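# Lift cloth off standing lanterns and lay it flat

## Task

Remove the cloth from around the lanterns, which poke up through holes in it, and lay it out flat on the table, leaving every lantern upright in its present spot. The task fails if any gripped part of the cloth drops by more than roughly a palm's width at the moment its gripper releases it; cloth that clings to an opened hand, lifts a little and settles back near its release point is not counted as such a drop.

## Robot and tools

Robots: four identical i2rt Big YAM arms, named arm1, arm2, arm3 and arm4. Each has six revolute joints, a two-finger gripper and a wrist camera. Feet in the scene frame (m): arm1 at x=+0.334 y=+0.741 z=+0.739, arm2 at x=-0.334 y=+0.742 z=+0.808, arm3 at x=-0.333 y=-0.737 z=+0.775, arm4 at x=+0.330 y=-0.742 z=+0.827. arm1 and arm2 sit on the +y side and face toward -y; arm3 and arm4 sit on the -y side and face toward +y. The table tops under the arms are at z=+0.720. A hand reaches roughly 1.0 m from its joint1 axis. Room cameras are cam_high (overhead) and cam_low (side view from +x); wrist cameras are arm1_cam_wrist to arm4_cam_wrist.

Frame: one shared scene frame, origin on the floor, +z up, lengths in metres. The hand point lies between the finger pads, about 1 cm short of the tips. The fingers point along the hand's +z axis and close along its y axis. Printed hand positions grow less accurate at long reach.

Tool move: an action for any subset of arms. Each arm key (arm1..arm4) is its own object; an arm left out gets nothing new but may still push toward an earlier target. Inside an arm's object:
- joints: absolute targets by name, in radians (gripper in metres). Ranges: joint1_rad -2.879..2.879 (turn about the foot, positive counter-clockwise seen from above, 0 = along the foot's facing); joint2_rad 0..3.141 (shoulder, 0 = upper arm back and level, larger raises then swings forward); joint3_rad 0..3.019 (elbow, 0 folded, larger opens); joint4_rad -1.692..1.57 (hand pitch, positive tilts fingers up); joint5_rad -1.57..1.57 (sideways swing, positive to the arm's right); joint6_rad -2.094..2.094 (roll, positive clockwise seen from behind); gripper_m 0..0.093 (absolute fingertip gap).
- target: an absolute hand pose, a single list of seven numbers [x, y, z, qw, qx, qy, qz] in metres and a unit quaternion, scene frame, in the same form as the printed "hand" line. The hand travels in a straight line toward it from its current hand_target. When target is given, joints may only contain gripper_m.
- speed: top speed of that path in m/s, 0.002..0.5 (default 0.25); rotation is capped at twice that in rad/s. Only allowed with target.
- cameras: list of camera names for returned images; omitted or ["all"] gives all, [] gives none.
All motions in one call start together; all hand paths in one call finish together, paced by the slowest. A path needing over 10 s stops short. Paths ignore obstacles and other arms. The hand lags, may drift, may exceed speed near full stretch, and often ends a centimetre or more off. Unknown keys make the call invalid; out-of-range values get it refused, and after a refusal the remaining calls in that reply are skipped.

Tool wait: seconds (0 to 10), optional cameras; nothing new is commanded. Returns state and images.

Tool zoom_image: camera plus region [x0, y0, x1, y1] in pixels of that camera's latest image (top-left origin, at most 504x504). Only cameras present in the newest images can be zoomed.

Tool finished_scene: scene (integer) ends the current scene irreversibly; the cloth must stay flat and lanterns upright without the robots.

Reading results: "move" lists each commanded arm as done or its worst status. Per joint: off_target (stopped short, may still push), time_out (the arm keeps a nearby target and keeps pushing; on_its_own lists joints not yet there, "held at" being the target), not_followed (a self/inter-arm collision check withheld the command; "joint command not followed" or "pose unreachable"), limit_stop_at_motor_heat (resend the target after a heat stop). hand_target is the pose the drives are aiming at. Arms under "as last shown" were not commanded and repeat old values. Joint velocities are rad/s (gripper m/s); "within noise" means at rest. Joint torques, in joint order, include the arm's own weight; torques 3 and 4 wrap at ±28 N m. The pictures line gives image order; images can be slightly older than the state.

Gripper: empty-closed reads 0.000-0.002; on a firm object the reading sits up to 0.005 below its width at full force. Cloth is soft, so squeeze by commanding several millimetres below first contact. To release, command a gap well above the reading.

Cautions: lower the cloth close to the table before opening so no held part falls more than a hand's width. Lift cloth high enough to clear the lantern tops so none topple or shift; nothing may leave the work area. Keep arms from pressing on each other (fingers and wrist cameras can still collide despite the check). The arms do not stop on contact and can push hard; sustained pushing, holding loads or stretched poses heats motors, shown as MOTOR HOT, and at 100 °C the arm drops everything for 30-60 s. To relieve a stuck joint, resend its reported position. Move smoothly and avoid slams.

Each tool is called after "Emit:" as name(argument=value, ...) on one line, values as JSON.

## Session

Emit:
move()

Scene clock: 0.00 s.
Joint torques (N m): no reading
Motor temperatures (°C): arm1=[27 26 30 22 24 23 23] | arm2=[23 24 29 27 22 24 23] | arm3=[25 31 27 25 24 23 26] | arm4=[26 32 29 24 21 23 25]
Heat: arm1: hottest joint3_rad 30 °C; arm2: hottest joint3_rad 29 °C; arm3: hottest joint2_rad 31 °C; arm4: hottest joint2_rad 32 °C.
Joint velocities: arm1=[within noise] | arm2=[0.005 -0.015 0.007 -0.017 -0.154 -0.037 0] | arm3=[within noise] | arm4=[within noise]
arm1.joint_positions: joint1_rad=-0.149 joint2_rad=+0.286 joint3_rad=+1.689 joint4_rad=-1.240 joint5_rad=-0.049 joint6_rad=+0.507 gripper_m=+0.09396
arm1.joint_status: not commanded
arm1.hand: x=+0.3480 y=+0.7655 z=+1.4578 quat_wxyz=(-0.641, -0.565, -0.306, +0.420) (m; scene frame)
arm1.hand_target: x=+0.3482 y=+0.7674 z=+1.4621 quat_wxyz=(-0.644, -0.561, -0.304, +0.422) (m; scene frame)
arm1.hand_status: not commanded
arm2.joint_positions: joint1_rad=+0.694 joint2_rad=+0.506 joint3_rad=+1.467 joint4_rad=-1.443 joint5_rad=-0.141 joint6_rad=+0.586 gripper_m=+0.09396
arm2.joint_status: not commanded
arm2.hand: x=-0.2160 y=+0.6312 z=+1.3808 quat_wxyz=(-0.519, -0.548, -0.655, +0.017) (m; scene frame)
arm2.hand_target: x=-0.2179 y=+0.6336 z=+1.3907 quat_wxyz=(-0.530, -0.543, -0.651, +0.019) (m; scene frame)
arm2.hand_status: not commanded
arm3.joint_positions: joint1_rad=-0.166 joint2_rad=+0.432 joint3_rad=+1.385 joint4_rad=-1.492 joint5_rad=-0.208 joint6_rad=-0.423 gripper_m=+0.09396
arm3.joint_status: not commanded
arm3.hand: x=-0.3546 y=-0.6029 z=+1.3139 quat_wxyz=(-0.389, +0.725, -0.471, -0.318) (m; scene frame)
arm3.hand_target: x=-0.3549 y=-0.6046 z=+1.3233 quat_wxyz=(-0.398, +0.721, -0.467, -0.322) (m; scene frame)
arm3.hand_status: not commanded
arm4.joint_positions: joint1_rad=+0.270 joint2_rad=+0.640 joint3_rad=+1.503 joint4_rad=-1.444 joint5_rad=-0.222 joint6_rad=-0.408 gripper_m=+0.09396
arm4.joint_status: not commanded
arm4.hand: x=+0.2468 y=-0.5517 z=+1.3974 quat_wxyz=(-0.301, +0.804, -0.343, -0.381) (m; scene frame)
arm4.hand_target: x=+0.2475 y=-0.5546 z=+1.4062 quat_wxyz=(-0.309, +0.800, -0.340, -0.386) (m; scene frame)
arm4.hand_status: not commanded
pictures: arm1_cam_wrist, arm2_cam_wrist, arm3_cam_wrist, arm4_cam_wrist, cam_high, cam_low
camera_calibration:
arm1_cam_wrist: T_world_to_cam=[[-0.88511, -0.0191015, -0.46499, 1.00219], [0.422413, 0.386359, -0.819935, 0.760778], [0.195315, -0.92215, -0.333902, 1.25501], [0, 0, 0, 1]] pos_world=[0.320559, 0.882517, 1.50884]
arm2_cam_wrist: T_world_to_cam=[[-0.731915, -0.397681, -0.553308, 0.860217], [-0.276157, 0.915466, -0.292676, -0.22923], [0.622927, -0.061414, -0.779866, 1.37197], [0, 0, 0, 1]] pos_world=[-0.288331, 0.636202, 1.47882]
arm3_cam_wrist: T_world_to_cam=[[0.929253, 0.256936, 0.265466, 0.136329], [0.346443, -0.855606, -0.384597, 0.118871], [0.128318, 0.449357, -0.884089, 1.60307], [0, 0, 0, 1]] pos_world=[-0.373569, -0.653672, 1.42678]
arm4_cam_wrist: T_world_to_cam=[[0.778606, 0.584653, 0.227933, -0.188991], [0.626001, -0.69848, -0.346769, -0.0516391], [-0.0435329, 0.412683, -0.909834, 1.6304], [0, 0, 0, 1]] pos_world=[0.250452, -0.598414, 1.50857]

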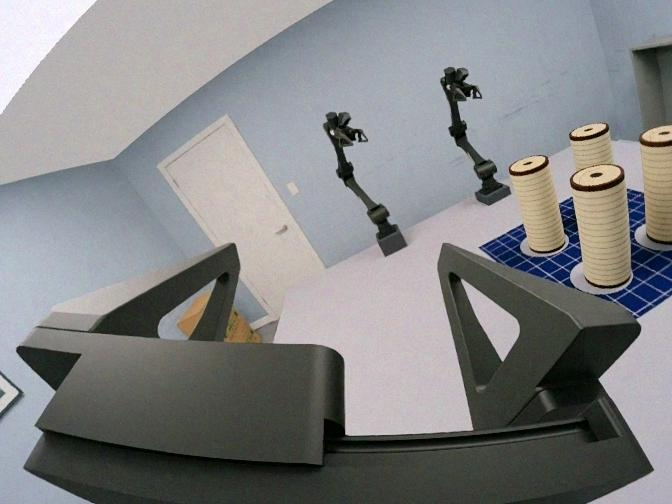

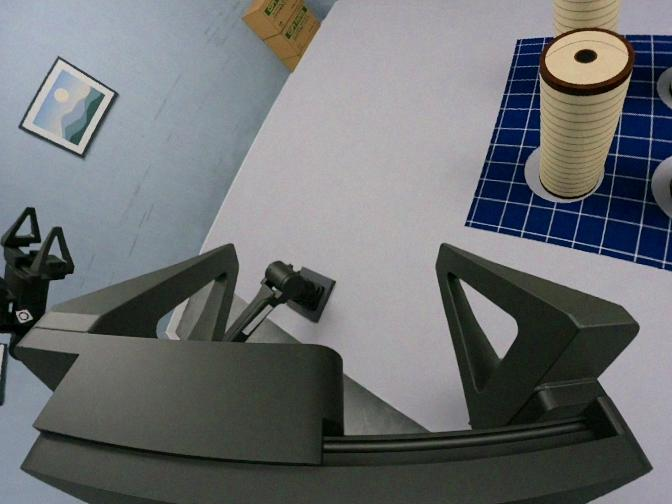

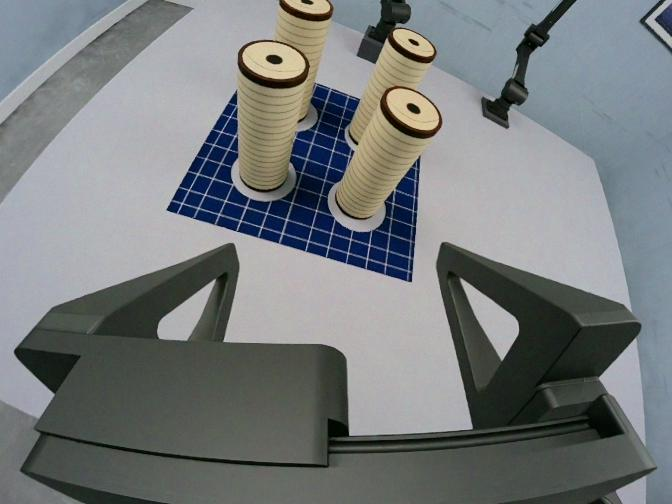

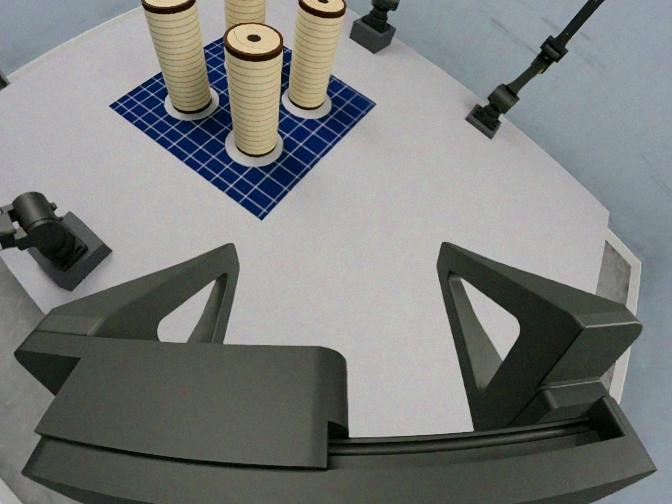

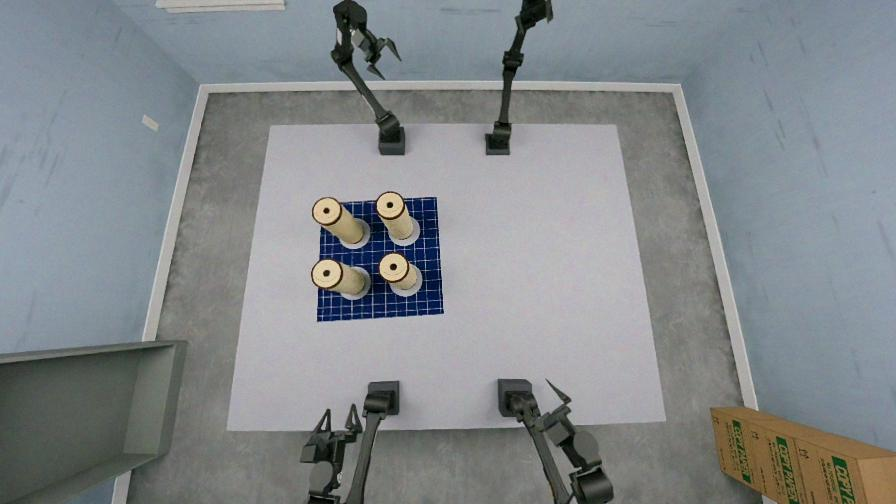

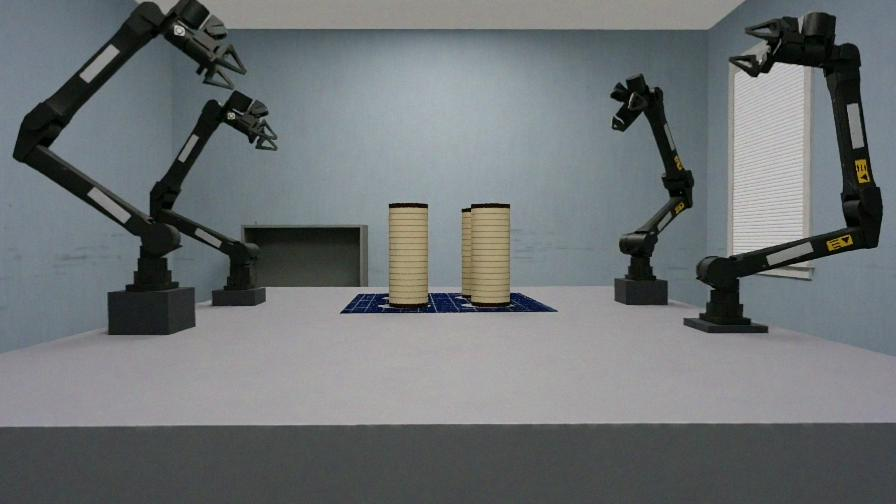

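Emit:
move(arm1={"joints": {"joint1_rad": -0.840, "joint2_rad": 1.886, "joint3_rad": 1.607, "joint4_rad": -1.263, "joint5_rad": 0, "joint6_rad": -0.826, "gripper_m": 0.05}}, arm2={"joints": {"joint1_rad": -0.750, "joint2_rad": 1.900, "joint3_rad": 1.456, "joint4_rad": -1.072, "joint5_rad": 0, "joint6_rad": -0.764, "gripper_m": 0.05}}, arm3={"joints": {"joint1_rad": 0.692, "joint2_rad": 1.842, "joint3_rad": 1.444, "joint4_rad": -1.135, "joint5_rad": 0, "joint6_rad": 0.729, "gripper_m": 0.05}}, arm4={"joints": {"joint1_rad": 0.772, "joint2_rad": 2.039, "joint3_rad": 1.572, "joint4_rad": -1.075, "joint5_rad": 0, "joint6_rad": 0.738, "gripper_m": 0.05}}, cameras=["arm1_cam_wrist", "arm2_cam_wrist", "arm3_cam_wrist", "arm4_cam_wrist"])

Scene clock: 14.97 s.
Joint torques (N m): arm1=[-0.73 -16.21 10.58 -0.29 0.13 -0.1] | arm2=[0.79 -22.01 8.51 0.44 -0.15 -0.18] | arm3=[-0.32 -16.91 7.6 0.32 0.19 0.15] | arm4=[0.38 -13.39 10.33 0.4 0.11 0.18]
Motor temperatures (°C): arm1=[27 27 31 22 24 23 23] | arm2=[23 24 30 27 22 24 23] | arm3=[25 31 28 25 24 23 26] | arm4=[25 32 31 24 21 23 25]
Heat: arm1: hottest joint3_rad 31 °C; arm2: hottest joint3_rad 30 °C; arm3: hottest joint2_rad 31 °C; arm4: hottest joint2_rad 32 °C.
move: arm1 done; arm2 done; arm3 done; arm4 done
Joint velocities: within noise
arm1.joint_positions: joint1_rad=-0.845 joint2_rad=+1.897 joint3_rad=+1.592 joint4_rad=-1.256 joint5_rad=-0.002 joint6_rad=-0.813 gripper_m=+0.05013
arm1.joint_status: all done
arm1.hand: x=-0.0889 y=+0.3553 z=+0.8536 quat_wxyz=(-0.004, -0.713, -0.701, +0.011) (m; scene frame)
arm1.hand_target: x=-0.0900 y=+0.3511 z=+0.8652 quat_wxyz=(-0.002, -0.707, -0.707, +0.021) (m; scene frame)
arm1.hand_status: not commanded
arm2.joint_positions: joint1_rad=-0.752 joint2_rad=+1.909 joint3_rad=+1.453 joint4_rad=-1.073 joint5_rad=+0.002 joint6_rad=-0.753 gripper_m=+0.05011
arm2.joint_status: all done
arm2.hand: x=-0.7256 y=+0.3349 z=+0.8572 quat_wxyz=(+0.001, -0.711, -0.703, +0.019) (m; scene frame)
arm2.hand_target: x=-0.7258 y=+0.3323 z=+0.8629 quat_wxyz=(+0.000, -0.707, -0.707, +0.026) (m; scene frame)
arm2.hand_status: not commanded
arm3.joint_positions: joint1_rad=+0.696 joint2_rad=+1.847 joint3_rad=+1.431 joint4_rad=-1.142 joint5_rad=+0.000 joint6_rad=+0.715 gripper_m=+0.05008
arm3.joint_status: all done
arm3.hand: x=-0.6971 y=-0.3343 z=+0.8517 quat_wxyz=(-0.006, +0.714, -0.701, -0.007) (m; scene frame)
arm3.hand_target: x=-0.7001 y=-0.3277 z=+0.8590 quat_wxyz=(-0.007, +0.707, -0.707, -0.019) (m; scene frame)
arm3.hand_status: not commanded
arm4.joint_positions: joint1_rad=+0.771 joint2_rad=+2.037 joint3_rad=+1.561 joint4_rad=-1.076 joint5_rad=-0.003 joint6_rad=+0.725 gripper_m=+0.05013
arm4.joint_status: all done
arm4.hand: x=-0.0708 y=-0.3004 z=+0.8488 quat_wxyz=(-0.001, +0.711, -0.703, -0.013) (m; scene frame)
arm4.hand_target: x=-0.0740 y=-0.2968 z=+0.8518 quat_wxyz=(-0.002, +0.707, -0.707, -0.018) (m; scene frame)
arm4.hand_status: not commanded
pictures: arm1_cam_wrist, arm2_cam_wrist, arm3_cam_wrist, arm4_cam_wrist
camera_calibration:
arm1_cam_wrist: T_world_to_cam=[[-0.999884, 0.0152051, 0.0000027953, -0.0926181], [0.0128059, 0.842011, 0.539309, -0.750192], [0.00819791, 0.539246, -0.842108, 0.658272], [0, 0, 0, 1]] pos_world=[-0.088397, 0.278107, 0.958922]
arm2_cam_wrist: T_world_to_cam=[[-0.999564, 0.0184222, 0.0230616, -0.747955], [0.0282703, 0.822147, 0.568573, -0.73802], [-0.0084857, 0.568977, -0.822309, 0.63], [0, 0, 0, 1]] pos_world=[-0.721419, 0.262084, 0.954922]
arm3_cam_wrist: T_world_to_cam=[[0.999759, 0.0213869, -0.00491228, 0.708942], [0.0204089, -0.823981, 0.566249, -0.73693], [0.00806267, -0.566213, -0.824219, 0.643352], [0, 0, 0, 1]] pos_world=[-0.698919, -0.258104, 0.951032]
arm4_cam_wrist: T_world_to_cam=[[0.999683, 0.0191139, -0.0163847, 0.0895657], [0.0250595, -0.817877, 0.574847, -0.728198], [-0.0024131, -0.575076, -0.818097, 0.642151], [0, 0, 0, 1]] pos_world=[-0.0697395, -0.228003, 0.945412]

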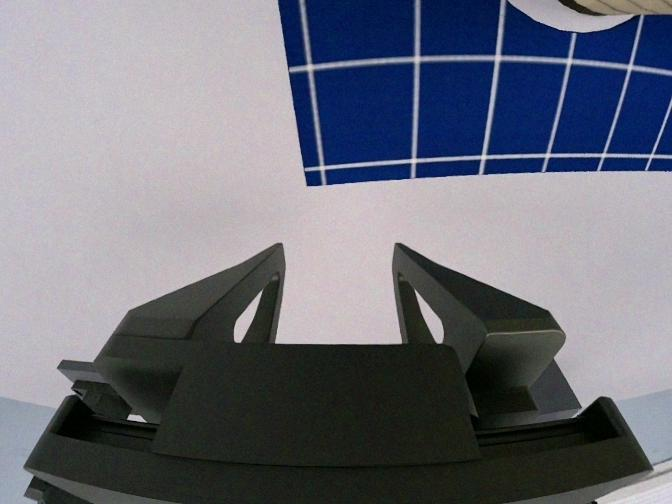

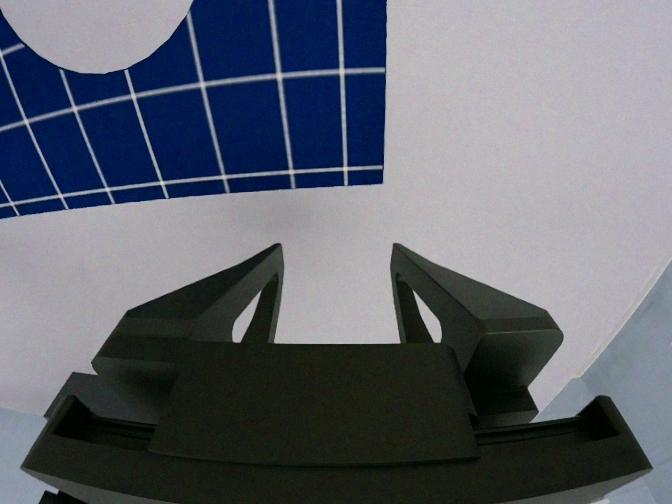

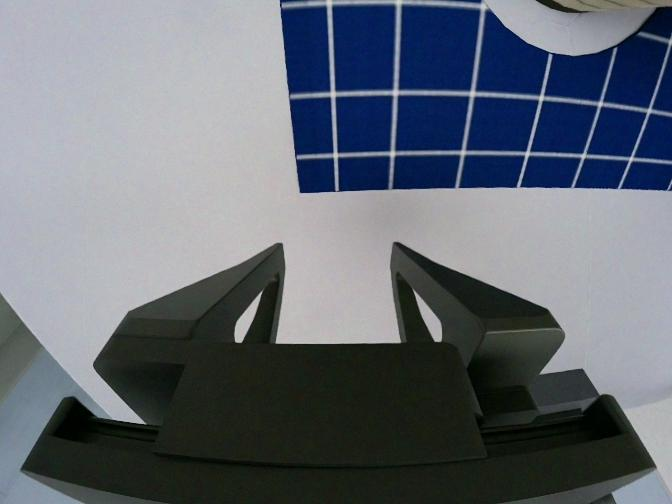

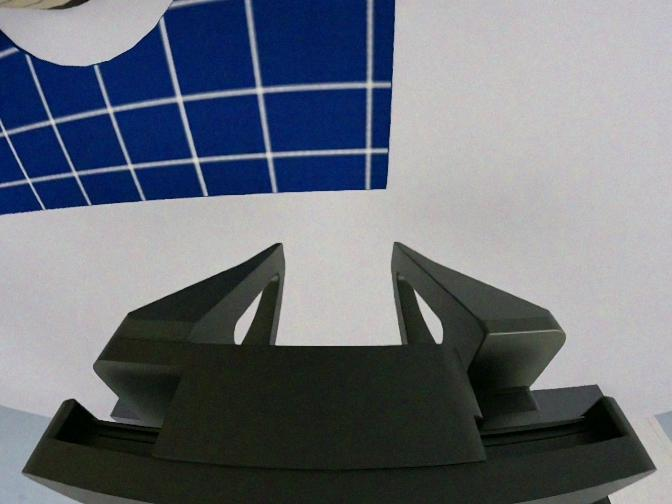

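Emit:
move(arm1={"target": [-0.101, 0.350, 0.705, 0, 0.707, 0.707, 0], "speed": 0.13}, arm2={"target": [-0.731, 0.326, 0.705, 0, 0.707, 0.707, 0], "speed": 0.13}, arm3={"target": [-0.690, -0.336, 0.705, 0, 0.707, -0.707, 0], "speed": 0.13}, arm4={"target": [-0.075, -0.304, 0.711, 0, 0.707, -0.707, 0], "speed": 0.13}, cameras=["arm1_cam_wrist", "arm2_cam_wrist", "arm3_cam_wrist", "arm4_cam_wrist"])

Emit:
move(arm1={"joints": {"gripper_m": 0}}, arm2={"joints": {"gripper_m": 0}}, arm3={"joints": {"gripper_m": 0}}, arm4={"joints": {"gripper_m": 0}}, cameras=["arm1_cam_wrist", "arm2_cam_wrist", "arm3_cam_wrist", "arm4_cam_wrist"])

Emit:
move(arm1={"target": [-0.107, 0.341, 0.79, 0, 0.707, 0.707, 0], "speed": 0.15}, arm2={"target": [-0.742, 0.318, 0.79, 0, 0.707, 0.707, 0], "speed": 0.15}, arm3={"target": [-0.704, -0.328, 0.79, 0, 0.707, -0.707, 0], "speed": 0.15}, arm4={"target": [-0.080, -0.300, 0.78, 0, 0.707, -0.707, 0], "speed": 0.15}, cameras=["arm1_cam_wrist", "arm2_cam_wrist", "arm3_cam_wrist", "arm4_cam_wrist", "cam_low", "cam_high"])

Scene clock: 25.93 s.
Joint torques (N m): arm1=[-1.79 -13.57 7.53 0.95 0.17 -0.06] | arm2=[0.79 -18.78 7.23 1.16 -0.13 -0.16] | arm3=[-0.67 -13.8 4.94 0.9 0.19 0.11] | arm4=[1.08 -11.11 7.58 1.09 0 0.16]
Motor temperatures (°C): arm1=[27 27 33 22 24 23 23] | arm2=[23 24 30 27 22 24 23] | arm3=[25 32 28 25 24 23 26] | arm4=[25 34 32 24 21 23 25]
Heat: arm1: hottest joint3_rad 33 °C; arm2: hottest joint3_rad 30 °C; arm3: hottest joint2_rad 32 °C; arm4: hottest joint2_rad 34 °C.
move: arm1 off_target; arm2 off_target; arm3 off_target; arm4 off_target
Joint velocities: within noise
arm1.joint_positions: joint1_rad=-0.845 joint2_rad=+2.060 joint3_rad=+1.507 joint4_rad=-0.997 joint5_rad=+0.004 joint6_rad=-0.826 gripper_m=+0.05013
arm1.joint_status: not commanded
arm1.hand: x=-0.1019 y=+0.3437 z=+0.7332 quat_wxyz=(-0.001, -0.708, -0.706, +0.017) (m; scene frame)
arm1.hand_target: x=-0.1000 y=+0.3506 z=+0.7059 quat_wxyz=(+0.000, -0.707, -0.707, +0.000) (m; scene frame)
arm1.hand_status: off_target (0.029 m and 2.0 deg from the pose sent, 0.149 m and 1.7 deg at the start)
arm2.joint_positions: joint1_rad=-0.752 joint2_rad=+2.129 joint3_rad=+1.430 joint4_rad=-0.844 joint5_rad=-0.001 joint6_rad=-0.754 gripper_m=+0.05011
arm2.joint_status: not commanded
arm2.hand: x=-0.7350 y=+0.3247 z=+0.7297 quat_wxyz=(+0.000, -0.711, -0.703, +0.012) (m; scene frame)
arm2.hand_target: x=-0.7303 y=+0.3268 z=+0.7057 quat_wxyz=(+0.000, -0.707, -0.707, +0.000) (m; scene frame)
arm2.hand_status: off_target (0.025 m and 1.5 deg from the pose sent, 0.153 m and 2.3 deg at the start)
arm3.joint_positions: joint1_rad=+0.695 joint2_rad=+2.008 joint3_rad=+1.313 joint4_rad=-0.845 joint5_rad=-0.011 joint6_rad=+0.716 gripper_m=+0.05007
arm3.joint_status: not commanded
arm3.hand: x=-0.6981 y=-0.3330 z=+0.7300 quat_wxyz=(-0.001, +0.713, -0.701, -0.016) (m; scene frame)
arm3.hand_target: x=-0.6896 y=-0.3367 z=+0.7060 quat_wxyz=(+0.000, +0.707, -0.707, +0.000) (m; scene frame)
arm3.hand_status: off_target (0.026 m and 2.0 deg from the pose sent, 0.147 m and 1.5 deg at the start)
arm4.joint_positions: joint1_rad=+0.771 joint2_rad=+2.207 joint3_rad=+1.525 joint4_rad=-0.861 joint5_rad=-0.002 joint6_rad=+0.734 gripper_m=+0.05013
arm4.joint_status: not commanded
arm4.hand: x=-0.0766 y=-0.2935 z=+0.7400 quat_wxyz=(-0.001, +0.708, -0.706, -0.018) (m; scene frame)
arm4.hand_target: x=-0.0742 y=-0.3046 z=+0.7122 quat_wxyz=(+0.000, +0.707, -0.707, +0.000) (m; scene frame)
arm4.hand_status: off_target (0.031 m and 2.1 deg from the pose sent, 0.138 m and 1.7 deg at the start)
pictures: arm1_cam_wrist, arm2_cam_wrist, arm3_cam_wrist, arm4_cam_wrist
camera_calibration:
arm1_cam_wrist: T_world_to_cam=[[-0.999917, 0.00287757, 0.0125674, -0.110375], [0.00917028, 0.843917, 0.536396, -0.674267], [-0.00906229, 0.536467, -0.843873, 0.563766], [0, 0, 0, 1]] pos_world=[-0.0990741, 0.266901, 0.838808]
arm2_cam_wrist: T_world_to_cam=[[-0.999788, 0.0170744, 0.0115316, -0.745582], [0.0205998, 0.817398, 0.575705, -0.666199], [0.000403964, 0.575821, -0.817576, 0.531724], [0, 0, 0, 1]] pos_world=[-0.731915, 0.251102, 0.826857]
arm3_cam_wrist: T_world_to_cam=[[0.999499, 0.0200024, -0.0245233, 0.723007], [0.0303236, -0.827036, 0.561331, -0.657524], [-0.00905372, -0.561793, -0.827228, 0.535532], [0, 0, 0, 1]] pos_world=[-0.697857, -0.257399, 0.829826]
arm4_cam_wrist: T_world_to_cam=[[0.999697, 0.00973749, -0.0226273, 0.0952945], [0.020884, -0.822168, 0.568861, -0.656991], [-0.0130642, -0.569161, -0.822122, 0.560968], [0, 0, 0, 1]] pos_world=[-0.0742164, -0.221803, 0.837077]

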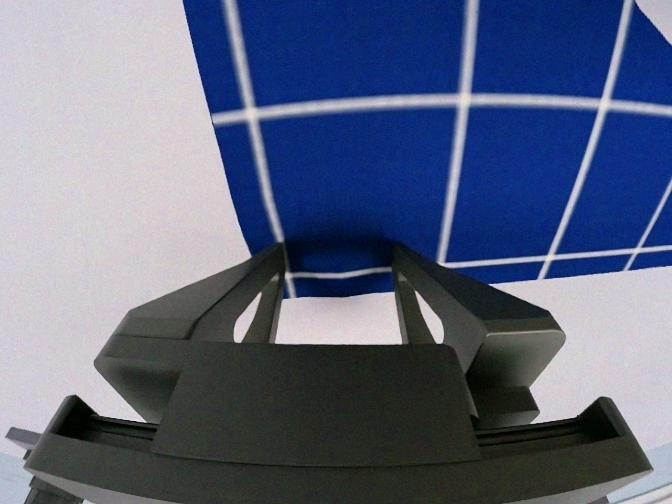

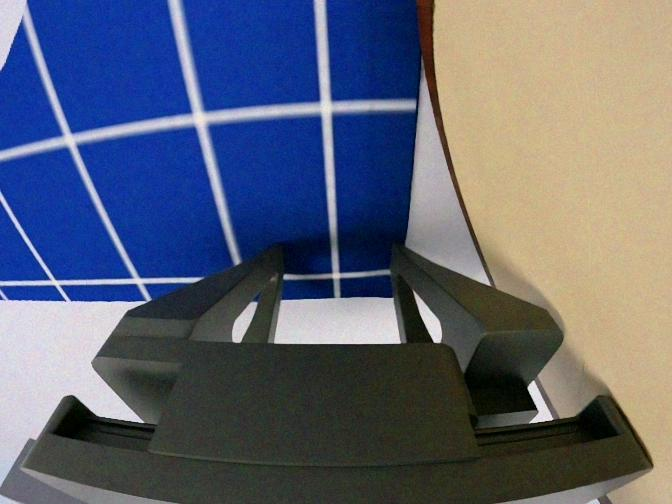

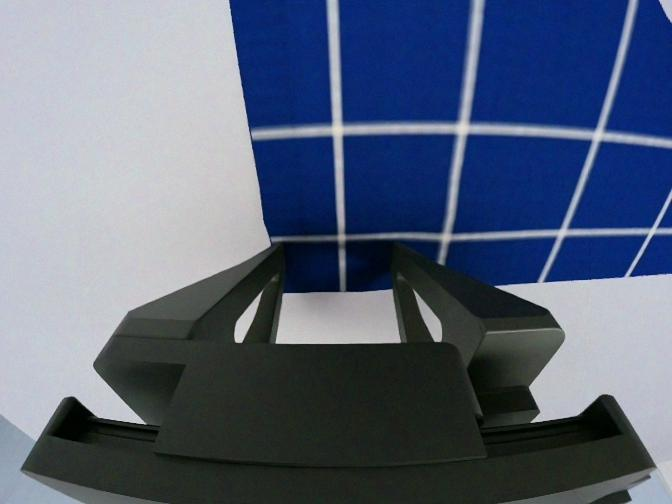

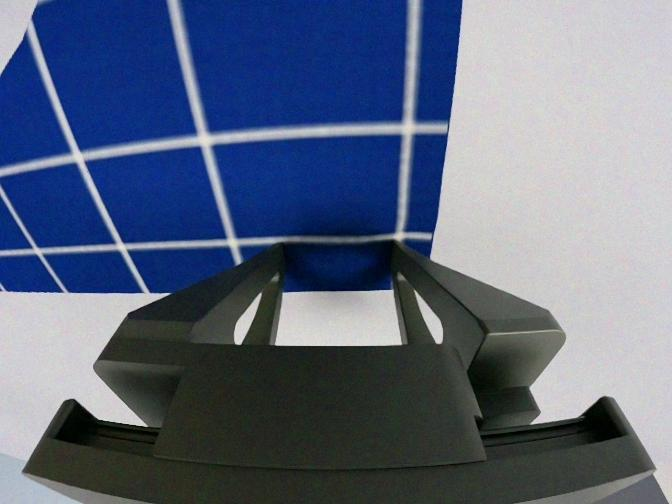

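Scene clock: 26.73 s.
Joint torques (N m): arm1=[-1.61 -12.92 7.41 0.57 0.12 -0.07] | arm2=[0.91 -18.78 7.25 1.06 -0.01 -0.16] | arm3=[-0.5 -13.86 4.97 0.76 0.14 0.11] | arm4=[0.79 -10.87 7.65 0.44 0.16 0.16]
Motor temperatures (°C): arm1=[27 27 33 22 24 23 23] | arm2=[23 24 30 27 22 24 23] | arm3=[25 32 28 25 24 23 26] | arm4=[25 34 32 24 21 23 25]
Heat: arm1: hottest joint3_rad 33 °C; arm2: hottest joint3_rad 30 °C; arm3: hottest joint2_rad 32 °C; arm4: hottest joint2_rad 34 °C.
move: arm1 done; arm2 done; arm3 done; arm4 done
Joint velocities: within noise
arm1.joint_positions: joint1_rad=-0.845 joint2_rad=+2.060 joint3_rad=+1.507 joint4_rad=-0.988 joint5_rad=+0.005 joint6_rad=-0.826 gripper_m=+0.00092
arm1.joint_status: all done
arm1.hand: x=-0.1036 y=+0.3425 z=+0.7333 quat_wxyz=(+0.000, -0.708, -0.705, +0.021) (m; scene frame)
arm1.hand_target: x=-0.1000 y=+0.3507 z=+0.7059 quat_wxyz=(+0.000, -0.707, -0.707, +0.000) (m; scene frame)
arm1.hand_status: not commanded
arm2.joint_positions: joint1_rad=-0.751 joint2_rad=+2.128 joint3_rad=+1.430 joint4_rad=-0.842 joint5_rad=-0.004 joint6_rad=-0.754 gripper_m=+0.00142
arm2.joint_status: all done
arm2.hand: x=-0.7347 y=+0.3234 z=+0.7304 quat_wxyz=(-0.001, -0.711, -0.703, +0.014) (m; scene frame)
arm2.hand_target: x=-0.7303 y=+0.3267 z=+0.7058 quat_wxyz=(+0.000, -0.707, -0.707, +0.000) (m; scene frame)
arm2.hand_status: not commanded
arm3.joint_positions: joint1_rad=+0.692 joint2_rad=+2.008 joint3_rad=+1.313 joint4_rad=-0.842 joint5_rad=-0.010 joint6_rad=+0.716 gripper_m=+0.00198
arm3.joint_status: all done
arm3.hand: x=-0.6974 y=-0.3313 z=+0.7301 quat_wxyz=(-0.002, +0.712, -0.702, -0.017) (m; scene frame)
arm3.hand_target: x=-0.6895 y=-0.3368 z=+0.7060 quat_wxyz=(+0.000, +0.707, -0.707, +0.000) (m; scene frame)
arm3.hand_status: not commanded
arm4.joint_positions: joint1_rad=+0.776 joint2_rad=+2.205 joint3_rad=+1.525 joint4_rad=-0.844 joint5_rad=-0.006 joint6_rad=+0.734 gripper_m=+0.00187
arm4.joint_status: all done
arm4.hand: x=-0.0821 y=-0.2923 z=+0.7415 quat_wxyz=(+0.001, +0.709, -0.704, -0.027) (m; scene frame)
arm4.hand_target: x=-0.0742 y=-0.3047 z=+0.7120 quat_wxyz=(+0.000, +0.707, -0.707, +0.000) (m; scene frame)
arm4.hand_status: not commanded
pictures: arm1_cam_wrist, arm2_cam_wrist, arm3_cam_wrist, arm4_cam_wrist
camera_calibration:
arm1_cam_wrist: T_world_to_cam=[[-0.999794, 0.00307078, 0.0200549, -0.117685], [0.0132764, 0.846478, 0.532258, -0.670646], [-0.0153416, 0.532415, -0.846345, 0.567043], [0, 0, 0, 1]] pos_world=[-0.100058, 0.266147, 0.839231]
arm2_cam_wrist: T_world_to_cam=[[-0.999806, 0.0159028, 0.0116488, -0.744967], [0.0197078, 0.819748, 0.572385, -0.664517], [-0.00044655, 0.572504, -0.819902, 0.535143], [0, 0, 0, 1]] pos_world=[-0.731487, 0.250212, 0.827802]
arm3_cam_wrist: T_world_to_cam=[[0.99952, 0.0174113, -0.0256351, 0.722228], [0.0287626, -0.829127, 0.558319, -0.655683], [-0.0115337, -0.558788, -0.82923, 0.5373], [0, 0, 0, 1]] pos_world=[-0.696825, -0.255982, 0.83014]
arm4_cam_wrist: T_world_to_cam=[[0.999167, 0.0145061, -0.0381423, 0.113639], [0.0333776, -0.828256, 0.559354, -0.650506], [-0.0234775, -0.560162, -0.828051, 0.568964], [0, 0, 0, 1]] pos_world=[-0.0784738, -0.221723, 0.839329]

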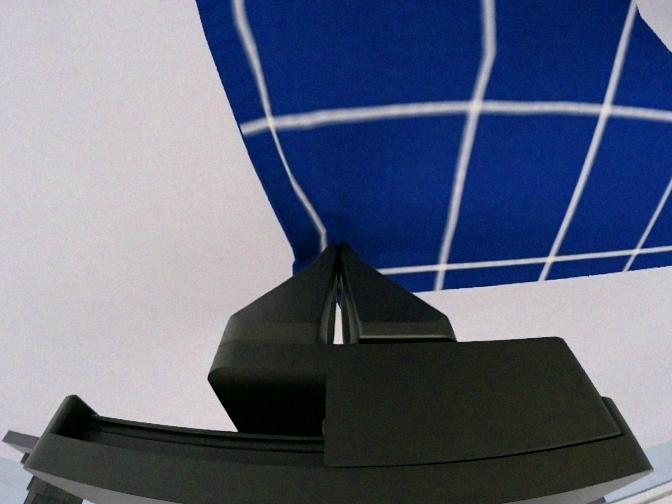

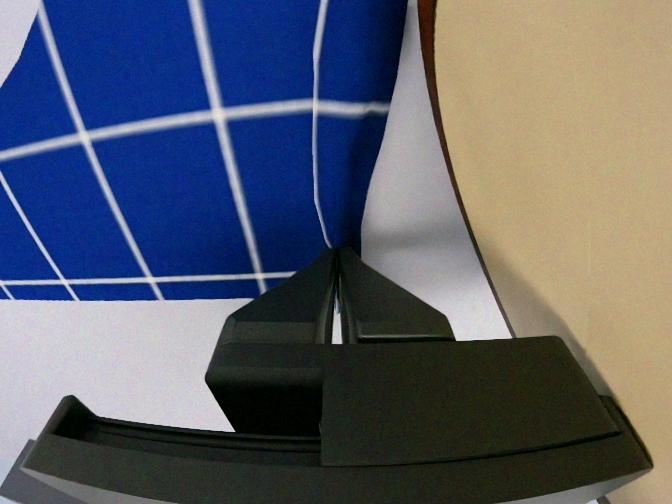

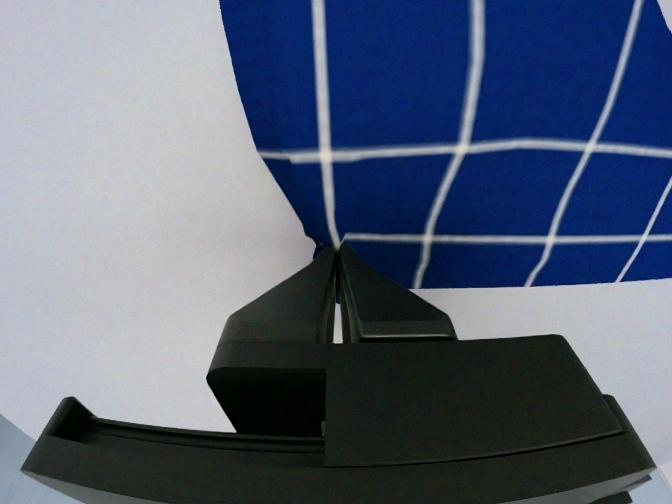

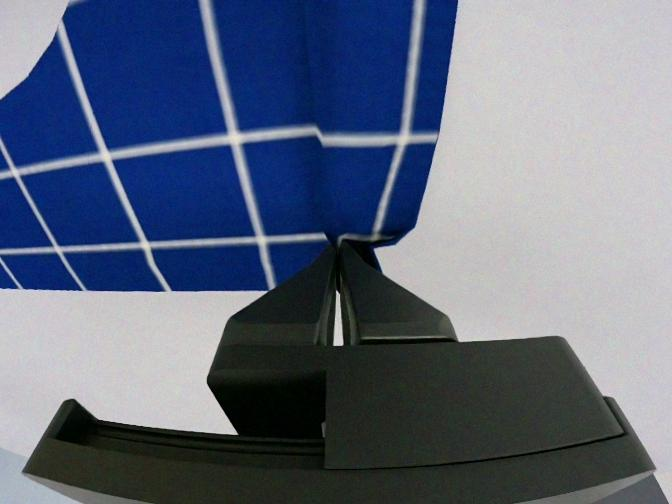

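Scene clock: 28.00 s.
Joint torques (N m): arm1=[-1.38 -17.67 12.05 -0.62 0.14 0] | arm2=[-0.26 -23.47 11.3 -0.21 0.27 -0.18] | arm3=[0.62 -18.96 8.99 -0.5 -0.11 0.17] | arm4=[0.91 -13.39 10.47 -0.55 0.08 0.17]
Motor temperatures (°C): arm1=[27 27 33 22 24 23 23] | arm2=[23 24 30 27 22 24 23] | arm3=[25 33 28 25 24 23 26] | arm4=[25 34 32 24 21 23 25]
Heat: arm1: hottest joint3_rad 33 °C; arm2: hottest joint3_rad 30 °C; arm3: hottest joint2_rad 33 °C; arm4: hottest joint2_rad 34 °C.
move: arm1 off_target; arm2 off_target; arm3 off_target; arm4 done
Joint velocities: within noise
arm1.joint_positions: joint1_rad=-0.843 joint2_rad=+2.037 joint3_rad=+1.573 joint4_rad=-1.157 joint5_rad=+0.005 joint6_rad=-0.826 gripper_m=+0.00086
arm1.joint_status: not commanded
arm1.hand: x=-0.0952 y=+0.3492 z=+0.7686 quat_wxyz=(-0.002, -0.708, -0.706, -0.019) (m; scene frame)
arm1.hand_target: x=-0.1064 y=+0.3416 z=+0.7901 quat_wxyz=(+0.000, -0.707, -0.707, +0.000) (m; scene frame)
arm1.hand_status: off_target (0.026 m and 2.1 deg from the pose sent, 0.057 m and 2.5 deg at the start)
arm2.joint_positions: joint1_rad=-0.744 joint2_rad=+2.074 joint3_rad=+1.467 joint4_rad=-1.002 joint5_rad=-0.011 joint6_rad=-0.757 gripper_m=+0.00110
arm2.joint_status: not commanded
arm2.hand: x=-0.7229 y=+0.3280 z=+0.7718 quat_wxyz=(-0.004, -0.707, -0.707, -0.021) (m; scene frame)
arm2.hand_target: x=-0.7414 y=+0.3187 z=+0.7904 quat_wxyz=(+0.000, -0.707, -0.707, +0.000) (m; scene frame)
arm2.hand_status: off_target (0.028 m and 2.4 deg from the pose sent, 0.060 m and 1.7 deg at the start)
arm3.joint_positions: joint1_rad=+0.685 joint2_rad=+1.969 joint3_rad=+1.363 joint4_rad=-1.018 joint5_rad=-0.003 joint6_rad=+0.719 gripper_m=+0.00181
arm3.joint_status: not commanded
arm3.hand: x=-0.6851 y=-0.3382 z=+0.7658 quat_wxyz=(-0.002, +0.708, -0.706, +0.026) (m; scene frame)
arm3.hand_target: x=-0.7032 y=-0.3288 z=+0.7902 quat_wxyz=(+0.000, +0.707, -0.707, +0.000) (m; scene frame)
arm3.hand_status: off_target (0.032 m and 3.0 deg from the pose sent, 0.060 m and 2.2 deg at the start)
arm4.joint_positions: joint1_rad=+0.776 joint2_rad=+2.149 joint3_rad=+1.542 joint4_rad=-0.960 joint5_rad=-0.005 joint6_rad=+0.734 gripper_m=+0.00187
arm4.joint_status: not commanded
arm4.hand: x=-0.0757 y=-0.2991 z=+0.7788 quat_wxyz=(+0.001, +0.709, -0.705, -0.006) (m; scene frame)
arm4.hand_target: x=-0.0800 y=-0.3001 z=+0.7800 quat_wxyz=(+0.000, +0.707, -0.707, +0.000) (m; scene frame)
arm4.hand_status: done (0.005 m and 0.8 deg from the pose sent, 0.039 m and 3.2 deg at the start)
pictures: arm1_cam_wrist, arm2_cam_wrist, arm3_cam_wrist, arm4_cam_wrist, cam_high, cam_low
camera_calibration:
arm1_cam_wrist: T_world_to_cam=[[-0.999244, 0.00153315, -0.0388494, -0.0641349], [-0.0211646, 0.816747, 0.576608, -0.722206], [0.0326141, 0.576994, -0.816097, 0.559207], [0, 0, 0, 1]] pos_world=[-0.0976096, 0.267299, 0.870305]
arm2_cam_wrist: T_world_to_cam=[[-0.999161, 0.00642431, -0.0404595, -0.689921], [-0.0195567, 0.793023, 0.608878, -0.739988], [0.035997, 0.609158, -0.792231, 0.559483], [0, 0, 0, 1]] pos_world=[-0.723953, 0.250446, 0.865888]
arm3_cam_wrist: T_world_to_cam=[[0.999321, 0.00690543, 0.036186, 0.6599], [-0.0165286, -0.79381, 0.607941, -0.738825], [0.0329229, -0.608126, -0.793157, 0.549352], [0, 0, 0, 1]] pos_world=[-0.68975, -0.256968, 0.861006]
arm4_cam_wrist: T_world_to_cam=[[0.999875, 0.0132434, -0.00861529, 0.0854488], [0.0157806, -0.810815, 0.58509, -0.693327], [0.000763172, -0.585153, -0.810923, 0.577227], [0, 0, 0, 1]] pos_world=[-0.0749375, -0.225525, 0.874481]

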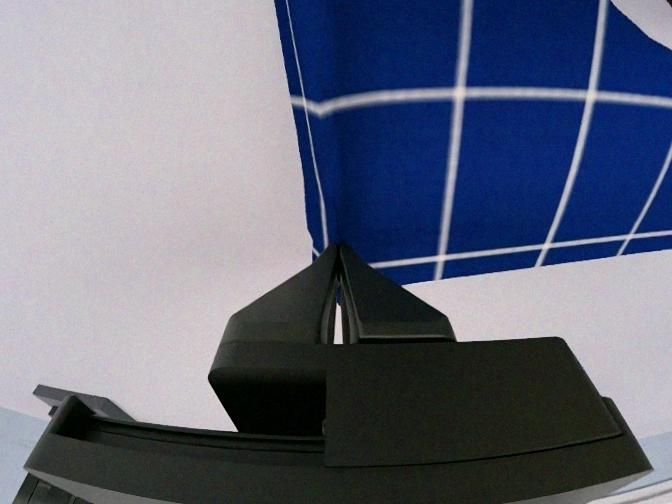

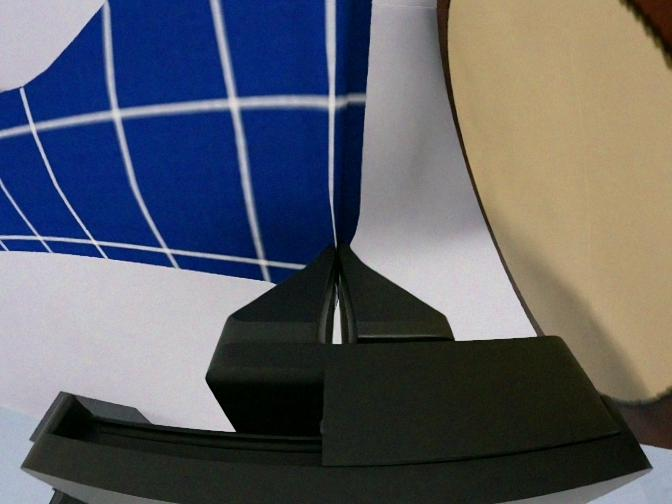

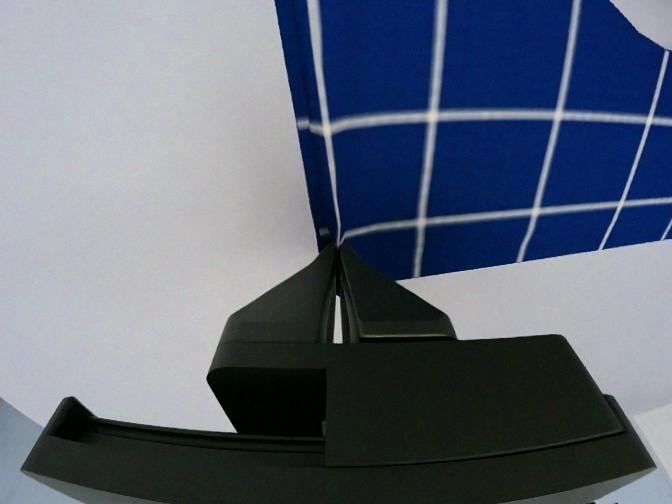

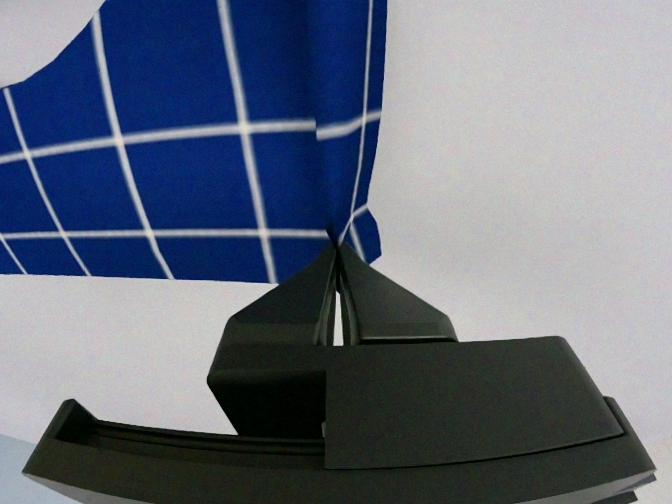

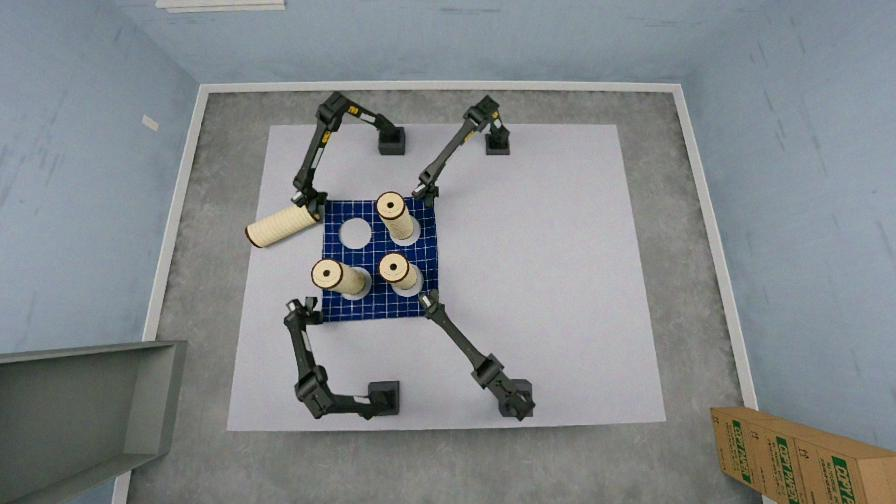

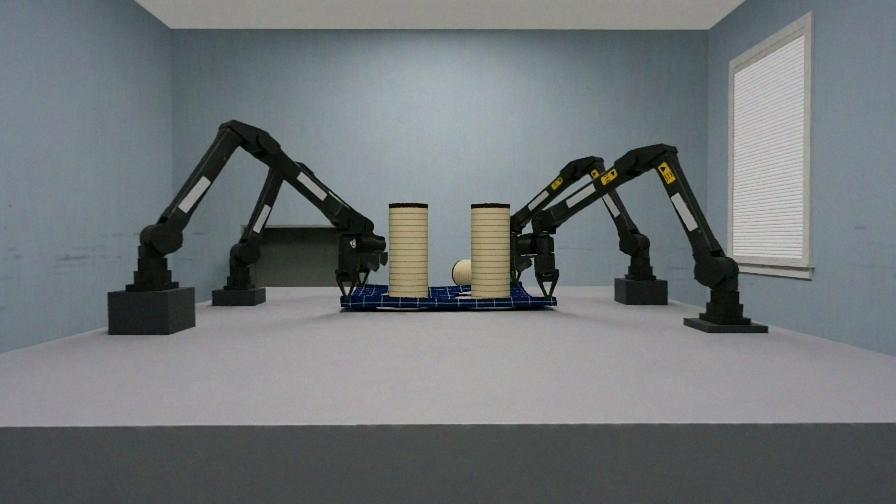

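Emit:
move(arm1={"target": [-0.102, 0.347, 1.288, 0.38, 0.596, 0.596, -0.38], "speed": 0.2}, arm2={"target": [-0.745, 0.327, 1.290, 0.38, 0.596, 0.596, -0.38], "speed": 0.2}, arm3={"target": [-0.706, -0.337, 1.288, -0.38, 0.596, -0.596, -0.38], "speed": 0.2}, arm4={"target": [-0.086, -0.296, 1.269, -0.38, 0.596, -0.596, -0.38], "speed": 0.2}, cameras=["cam_low", "cam_high", "arm2_cam_wrist", "arm3_cam_wrist"])

Scene clock: 111.20 s.
Joint torques (N m): arm1=[-1.9 -13.57 15.27 1.47 -0.62 0.11] | arm2=[-1.08 -16.32 15.68 2.15 -0.44 0.01] | arm3=[1.32 -12.22 11.89 1.81 0.31 -0.15] | arm4=[1.03 -9.52 15.72 1.92 0.65 -0.05]
Motor temperatures (°C): arm1=[27 30 39 22 24 23 25] | arm2=[23 29 37 26 22 23 24] | arm3=[25 39 34 25 24 23 28] | arm4=[25 38 35 23 21 23 27]
Heat: arm1: hottest joint3_rad 39 °C; arm2: hottest joint3_rad 37 °C; arm3: hottest joint2_rad 39 °C; arm4: hottest joint2_rad 38 °C.
move: arm1 off_target; arm2 off_target; arm3 off_target; arm4 off_target
Joint velocities: arm1=[within noise] | arm2=[within noise] | arm3=[within noise] | arm4=[0.005 0.015 0.046 -0.007 0.022 0.037 0]
arm1.joint_positions: joint1_rad=-1.067 joint2_rad=+1.618 joint3_rad=+1.975 joint4_rad=-1.221 joint5_rad=-0.900 joint6_rad=-0.667 gripper_m=+0.00085
arm1.joint_status: not commanded
arm1.hand: x=-0.1029 y=+0.3424 z=+1.2480 quat_wxyz=(-0.387, -0.613, -0.596, +0.346) (m; scene frame)
arm1.hand_target: x=-0.0998 y=+0.3484 z=+1.2869 quat_wxyz=(-0.380, -0.596, -0.596, +0.380) (m; scene frame)
arm1.hand_status: off_target (0.040 m and 4.4 deg from the pose sent, 0.519 m and 66.4 deg at the start)
arm2.joint_positions: joint1_rad=-0.981 joint2_rad=+1.484 joint3_rad=+1.649 joint4_rad=-0.972 joint5_rad=-0.879 joint6_rad=-0.602 gripper_m=+0.00107
arm2.joint_status: not commanded
arm2.hand: x=-0.7319 y=+0.3238 z=+1.2492 quat_wxyz=(-0.390, -0.611, -0.599, +0.341) (m; scene frame)
arm2.hand_target: x=-0.7423 y=+0.3288 z=+1.2892 quat_wxyz=(-0.380, -0.596, -0.596, +0.380) (m; scene frame)
arm2.hand_status: off_target (0.043 m and 5.0 deg from the pose sent, 0.519 m and 66.5 deg at the start)
arm3.joint_positions: joint1_rad=+0.922 joint2_rad=+1.407 joint3_rad=+1.650 joint4_rad=-1.039 joint5_rad=+0.847 joint6_rad=+0.587 gripper_m=+0.00178
arm3.joint_status: not commanded
arm3.hand: x=-0.6962 y=-0.3316 z=+1.2485 quat_wxyz=(-0.389, +0.609, -0.601, -0.340) (m; scene frame)
arm3.hand_target: x=-0.7037 y=-0.3386 z=+1.2873 quat_wxyz=(-0.380, +0.596, -0.596, -0.380) (m; scene frame)
arm3.hand_status: off_target (0.041 m and 5.0 deg from the pose sent, 0.523 m and 67.0 deg at the start)
arm4.joint_positions: joint1_rad=+0.985 joint2_rad=+1.531 joint3_rad=+1.602 joint4_rad=-0.819 joint5_rad=+0.826 joint6_rad=+0.560 gripper_m=+0.00187
arm4.joint_status: not commanded
arm4.hand: x=-0.0792 y=-0.2959 z=+1.2407 quat_wxyz=(-0.380, +0.606, -0.600, -0.358) (m; scene frame)
arm4.hand_target: x=-0.0849 y=-0.2970 z=+1.2688 quat_wxyz=(-0.380, +0.596, -0.596, -0.380) (m; scene frame)
arm4.hand_status: off_target (0.029 m and 2.8 deg from the pose sent, 0.490 m and 64.6 deg at the start)
pictures: arm2_cam_wrist, arm3_cam_wrist, cam_high, cam_low
camera_calibration:
arm2_cam_wrist: T_world_to_cam=[[-0.996864, -0.0238429, -0.0754526, -0.624382], [0.0117703, 0.898239, -0.43935, 0.270774], [0.0782498, -0.43886, -0.895142, 1.4394], [0, 0, 0, 1]] pos_world=[-0.738244, 0.373587, 1.36032]
arm3_cam_wrist: T_world_to_cam=[[0.997564, -0.0218197, 0.0662545, 0.605226], [0.010198, -0.893992, -0.447967, 0.276493], [0.0690055, 0.447552, -0.891592, 1.43467], [0, 0, 0, 1]] pos_world=[-0.705572, -0.381703, 1.3629]

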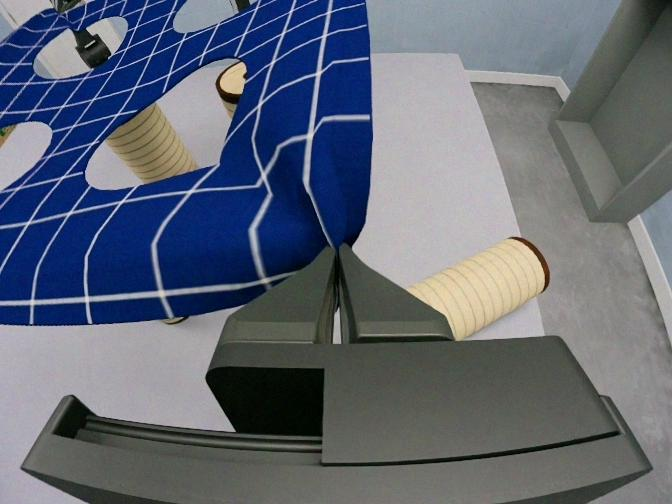

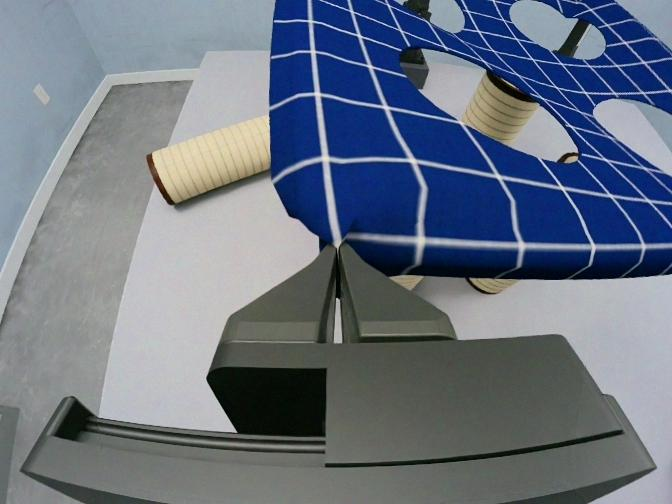

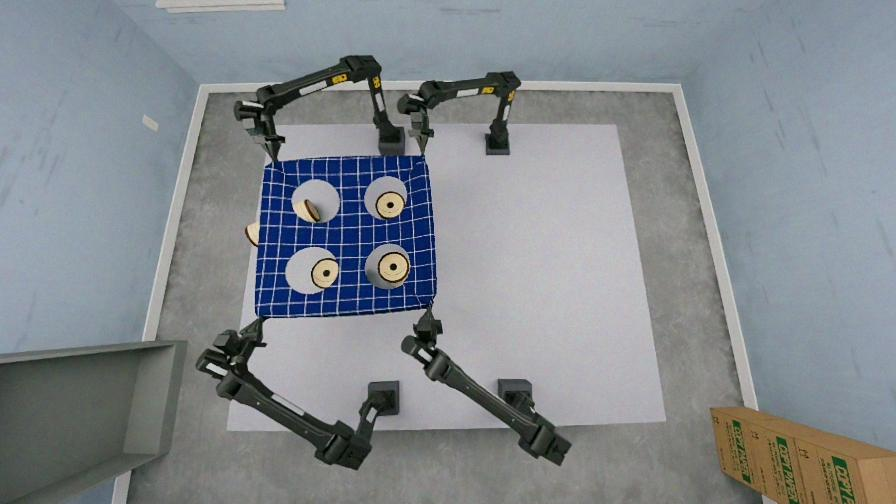

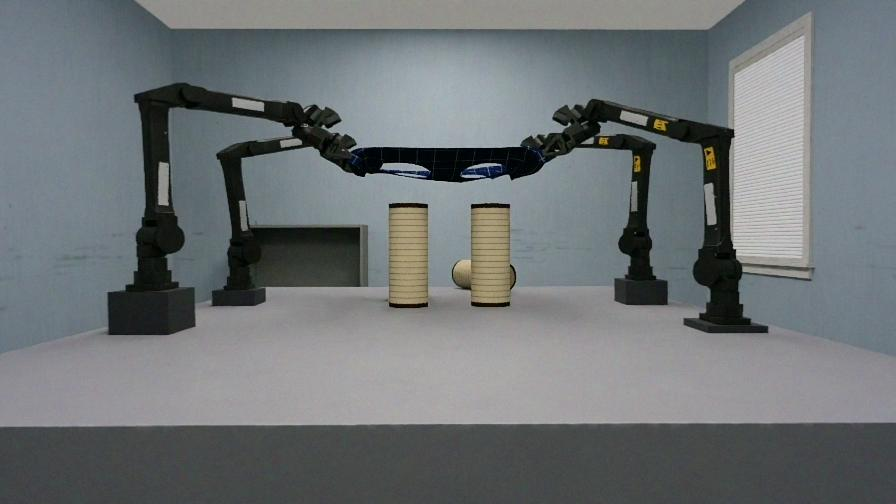

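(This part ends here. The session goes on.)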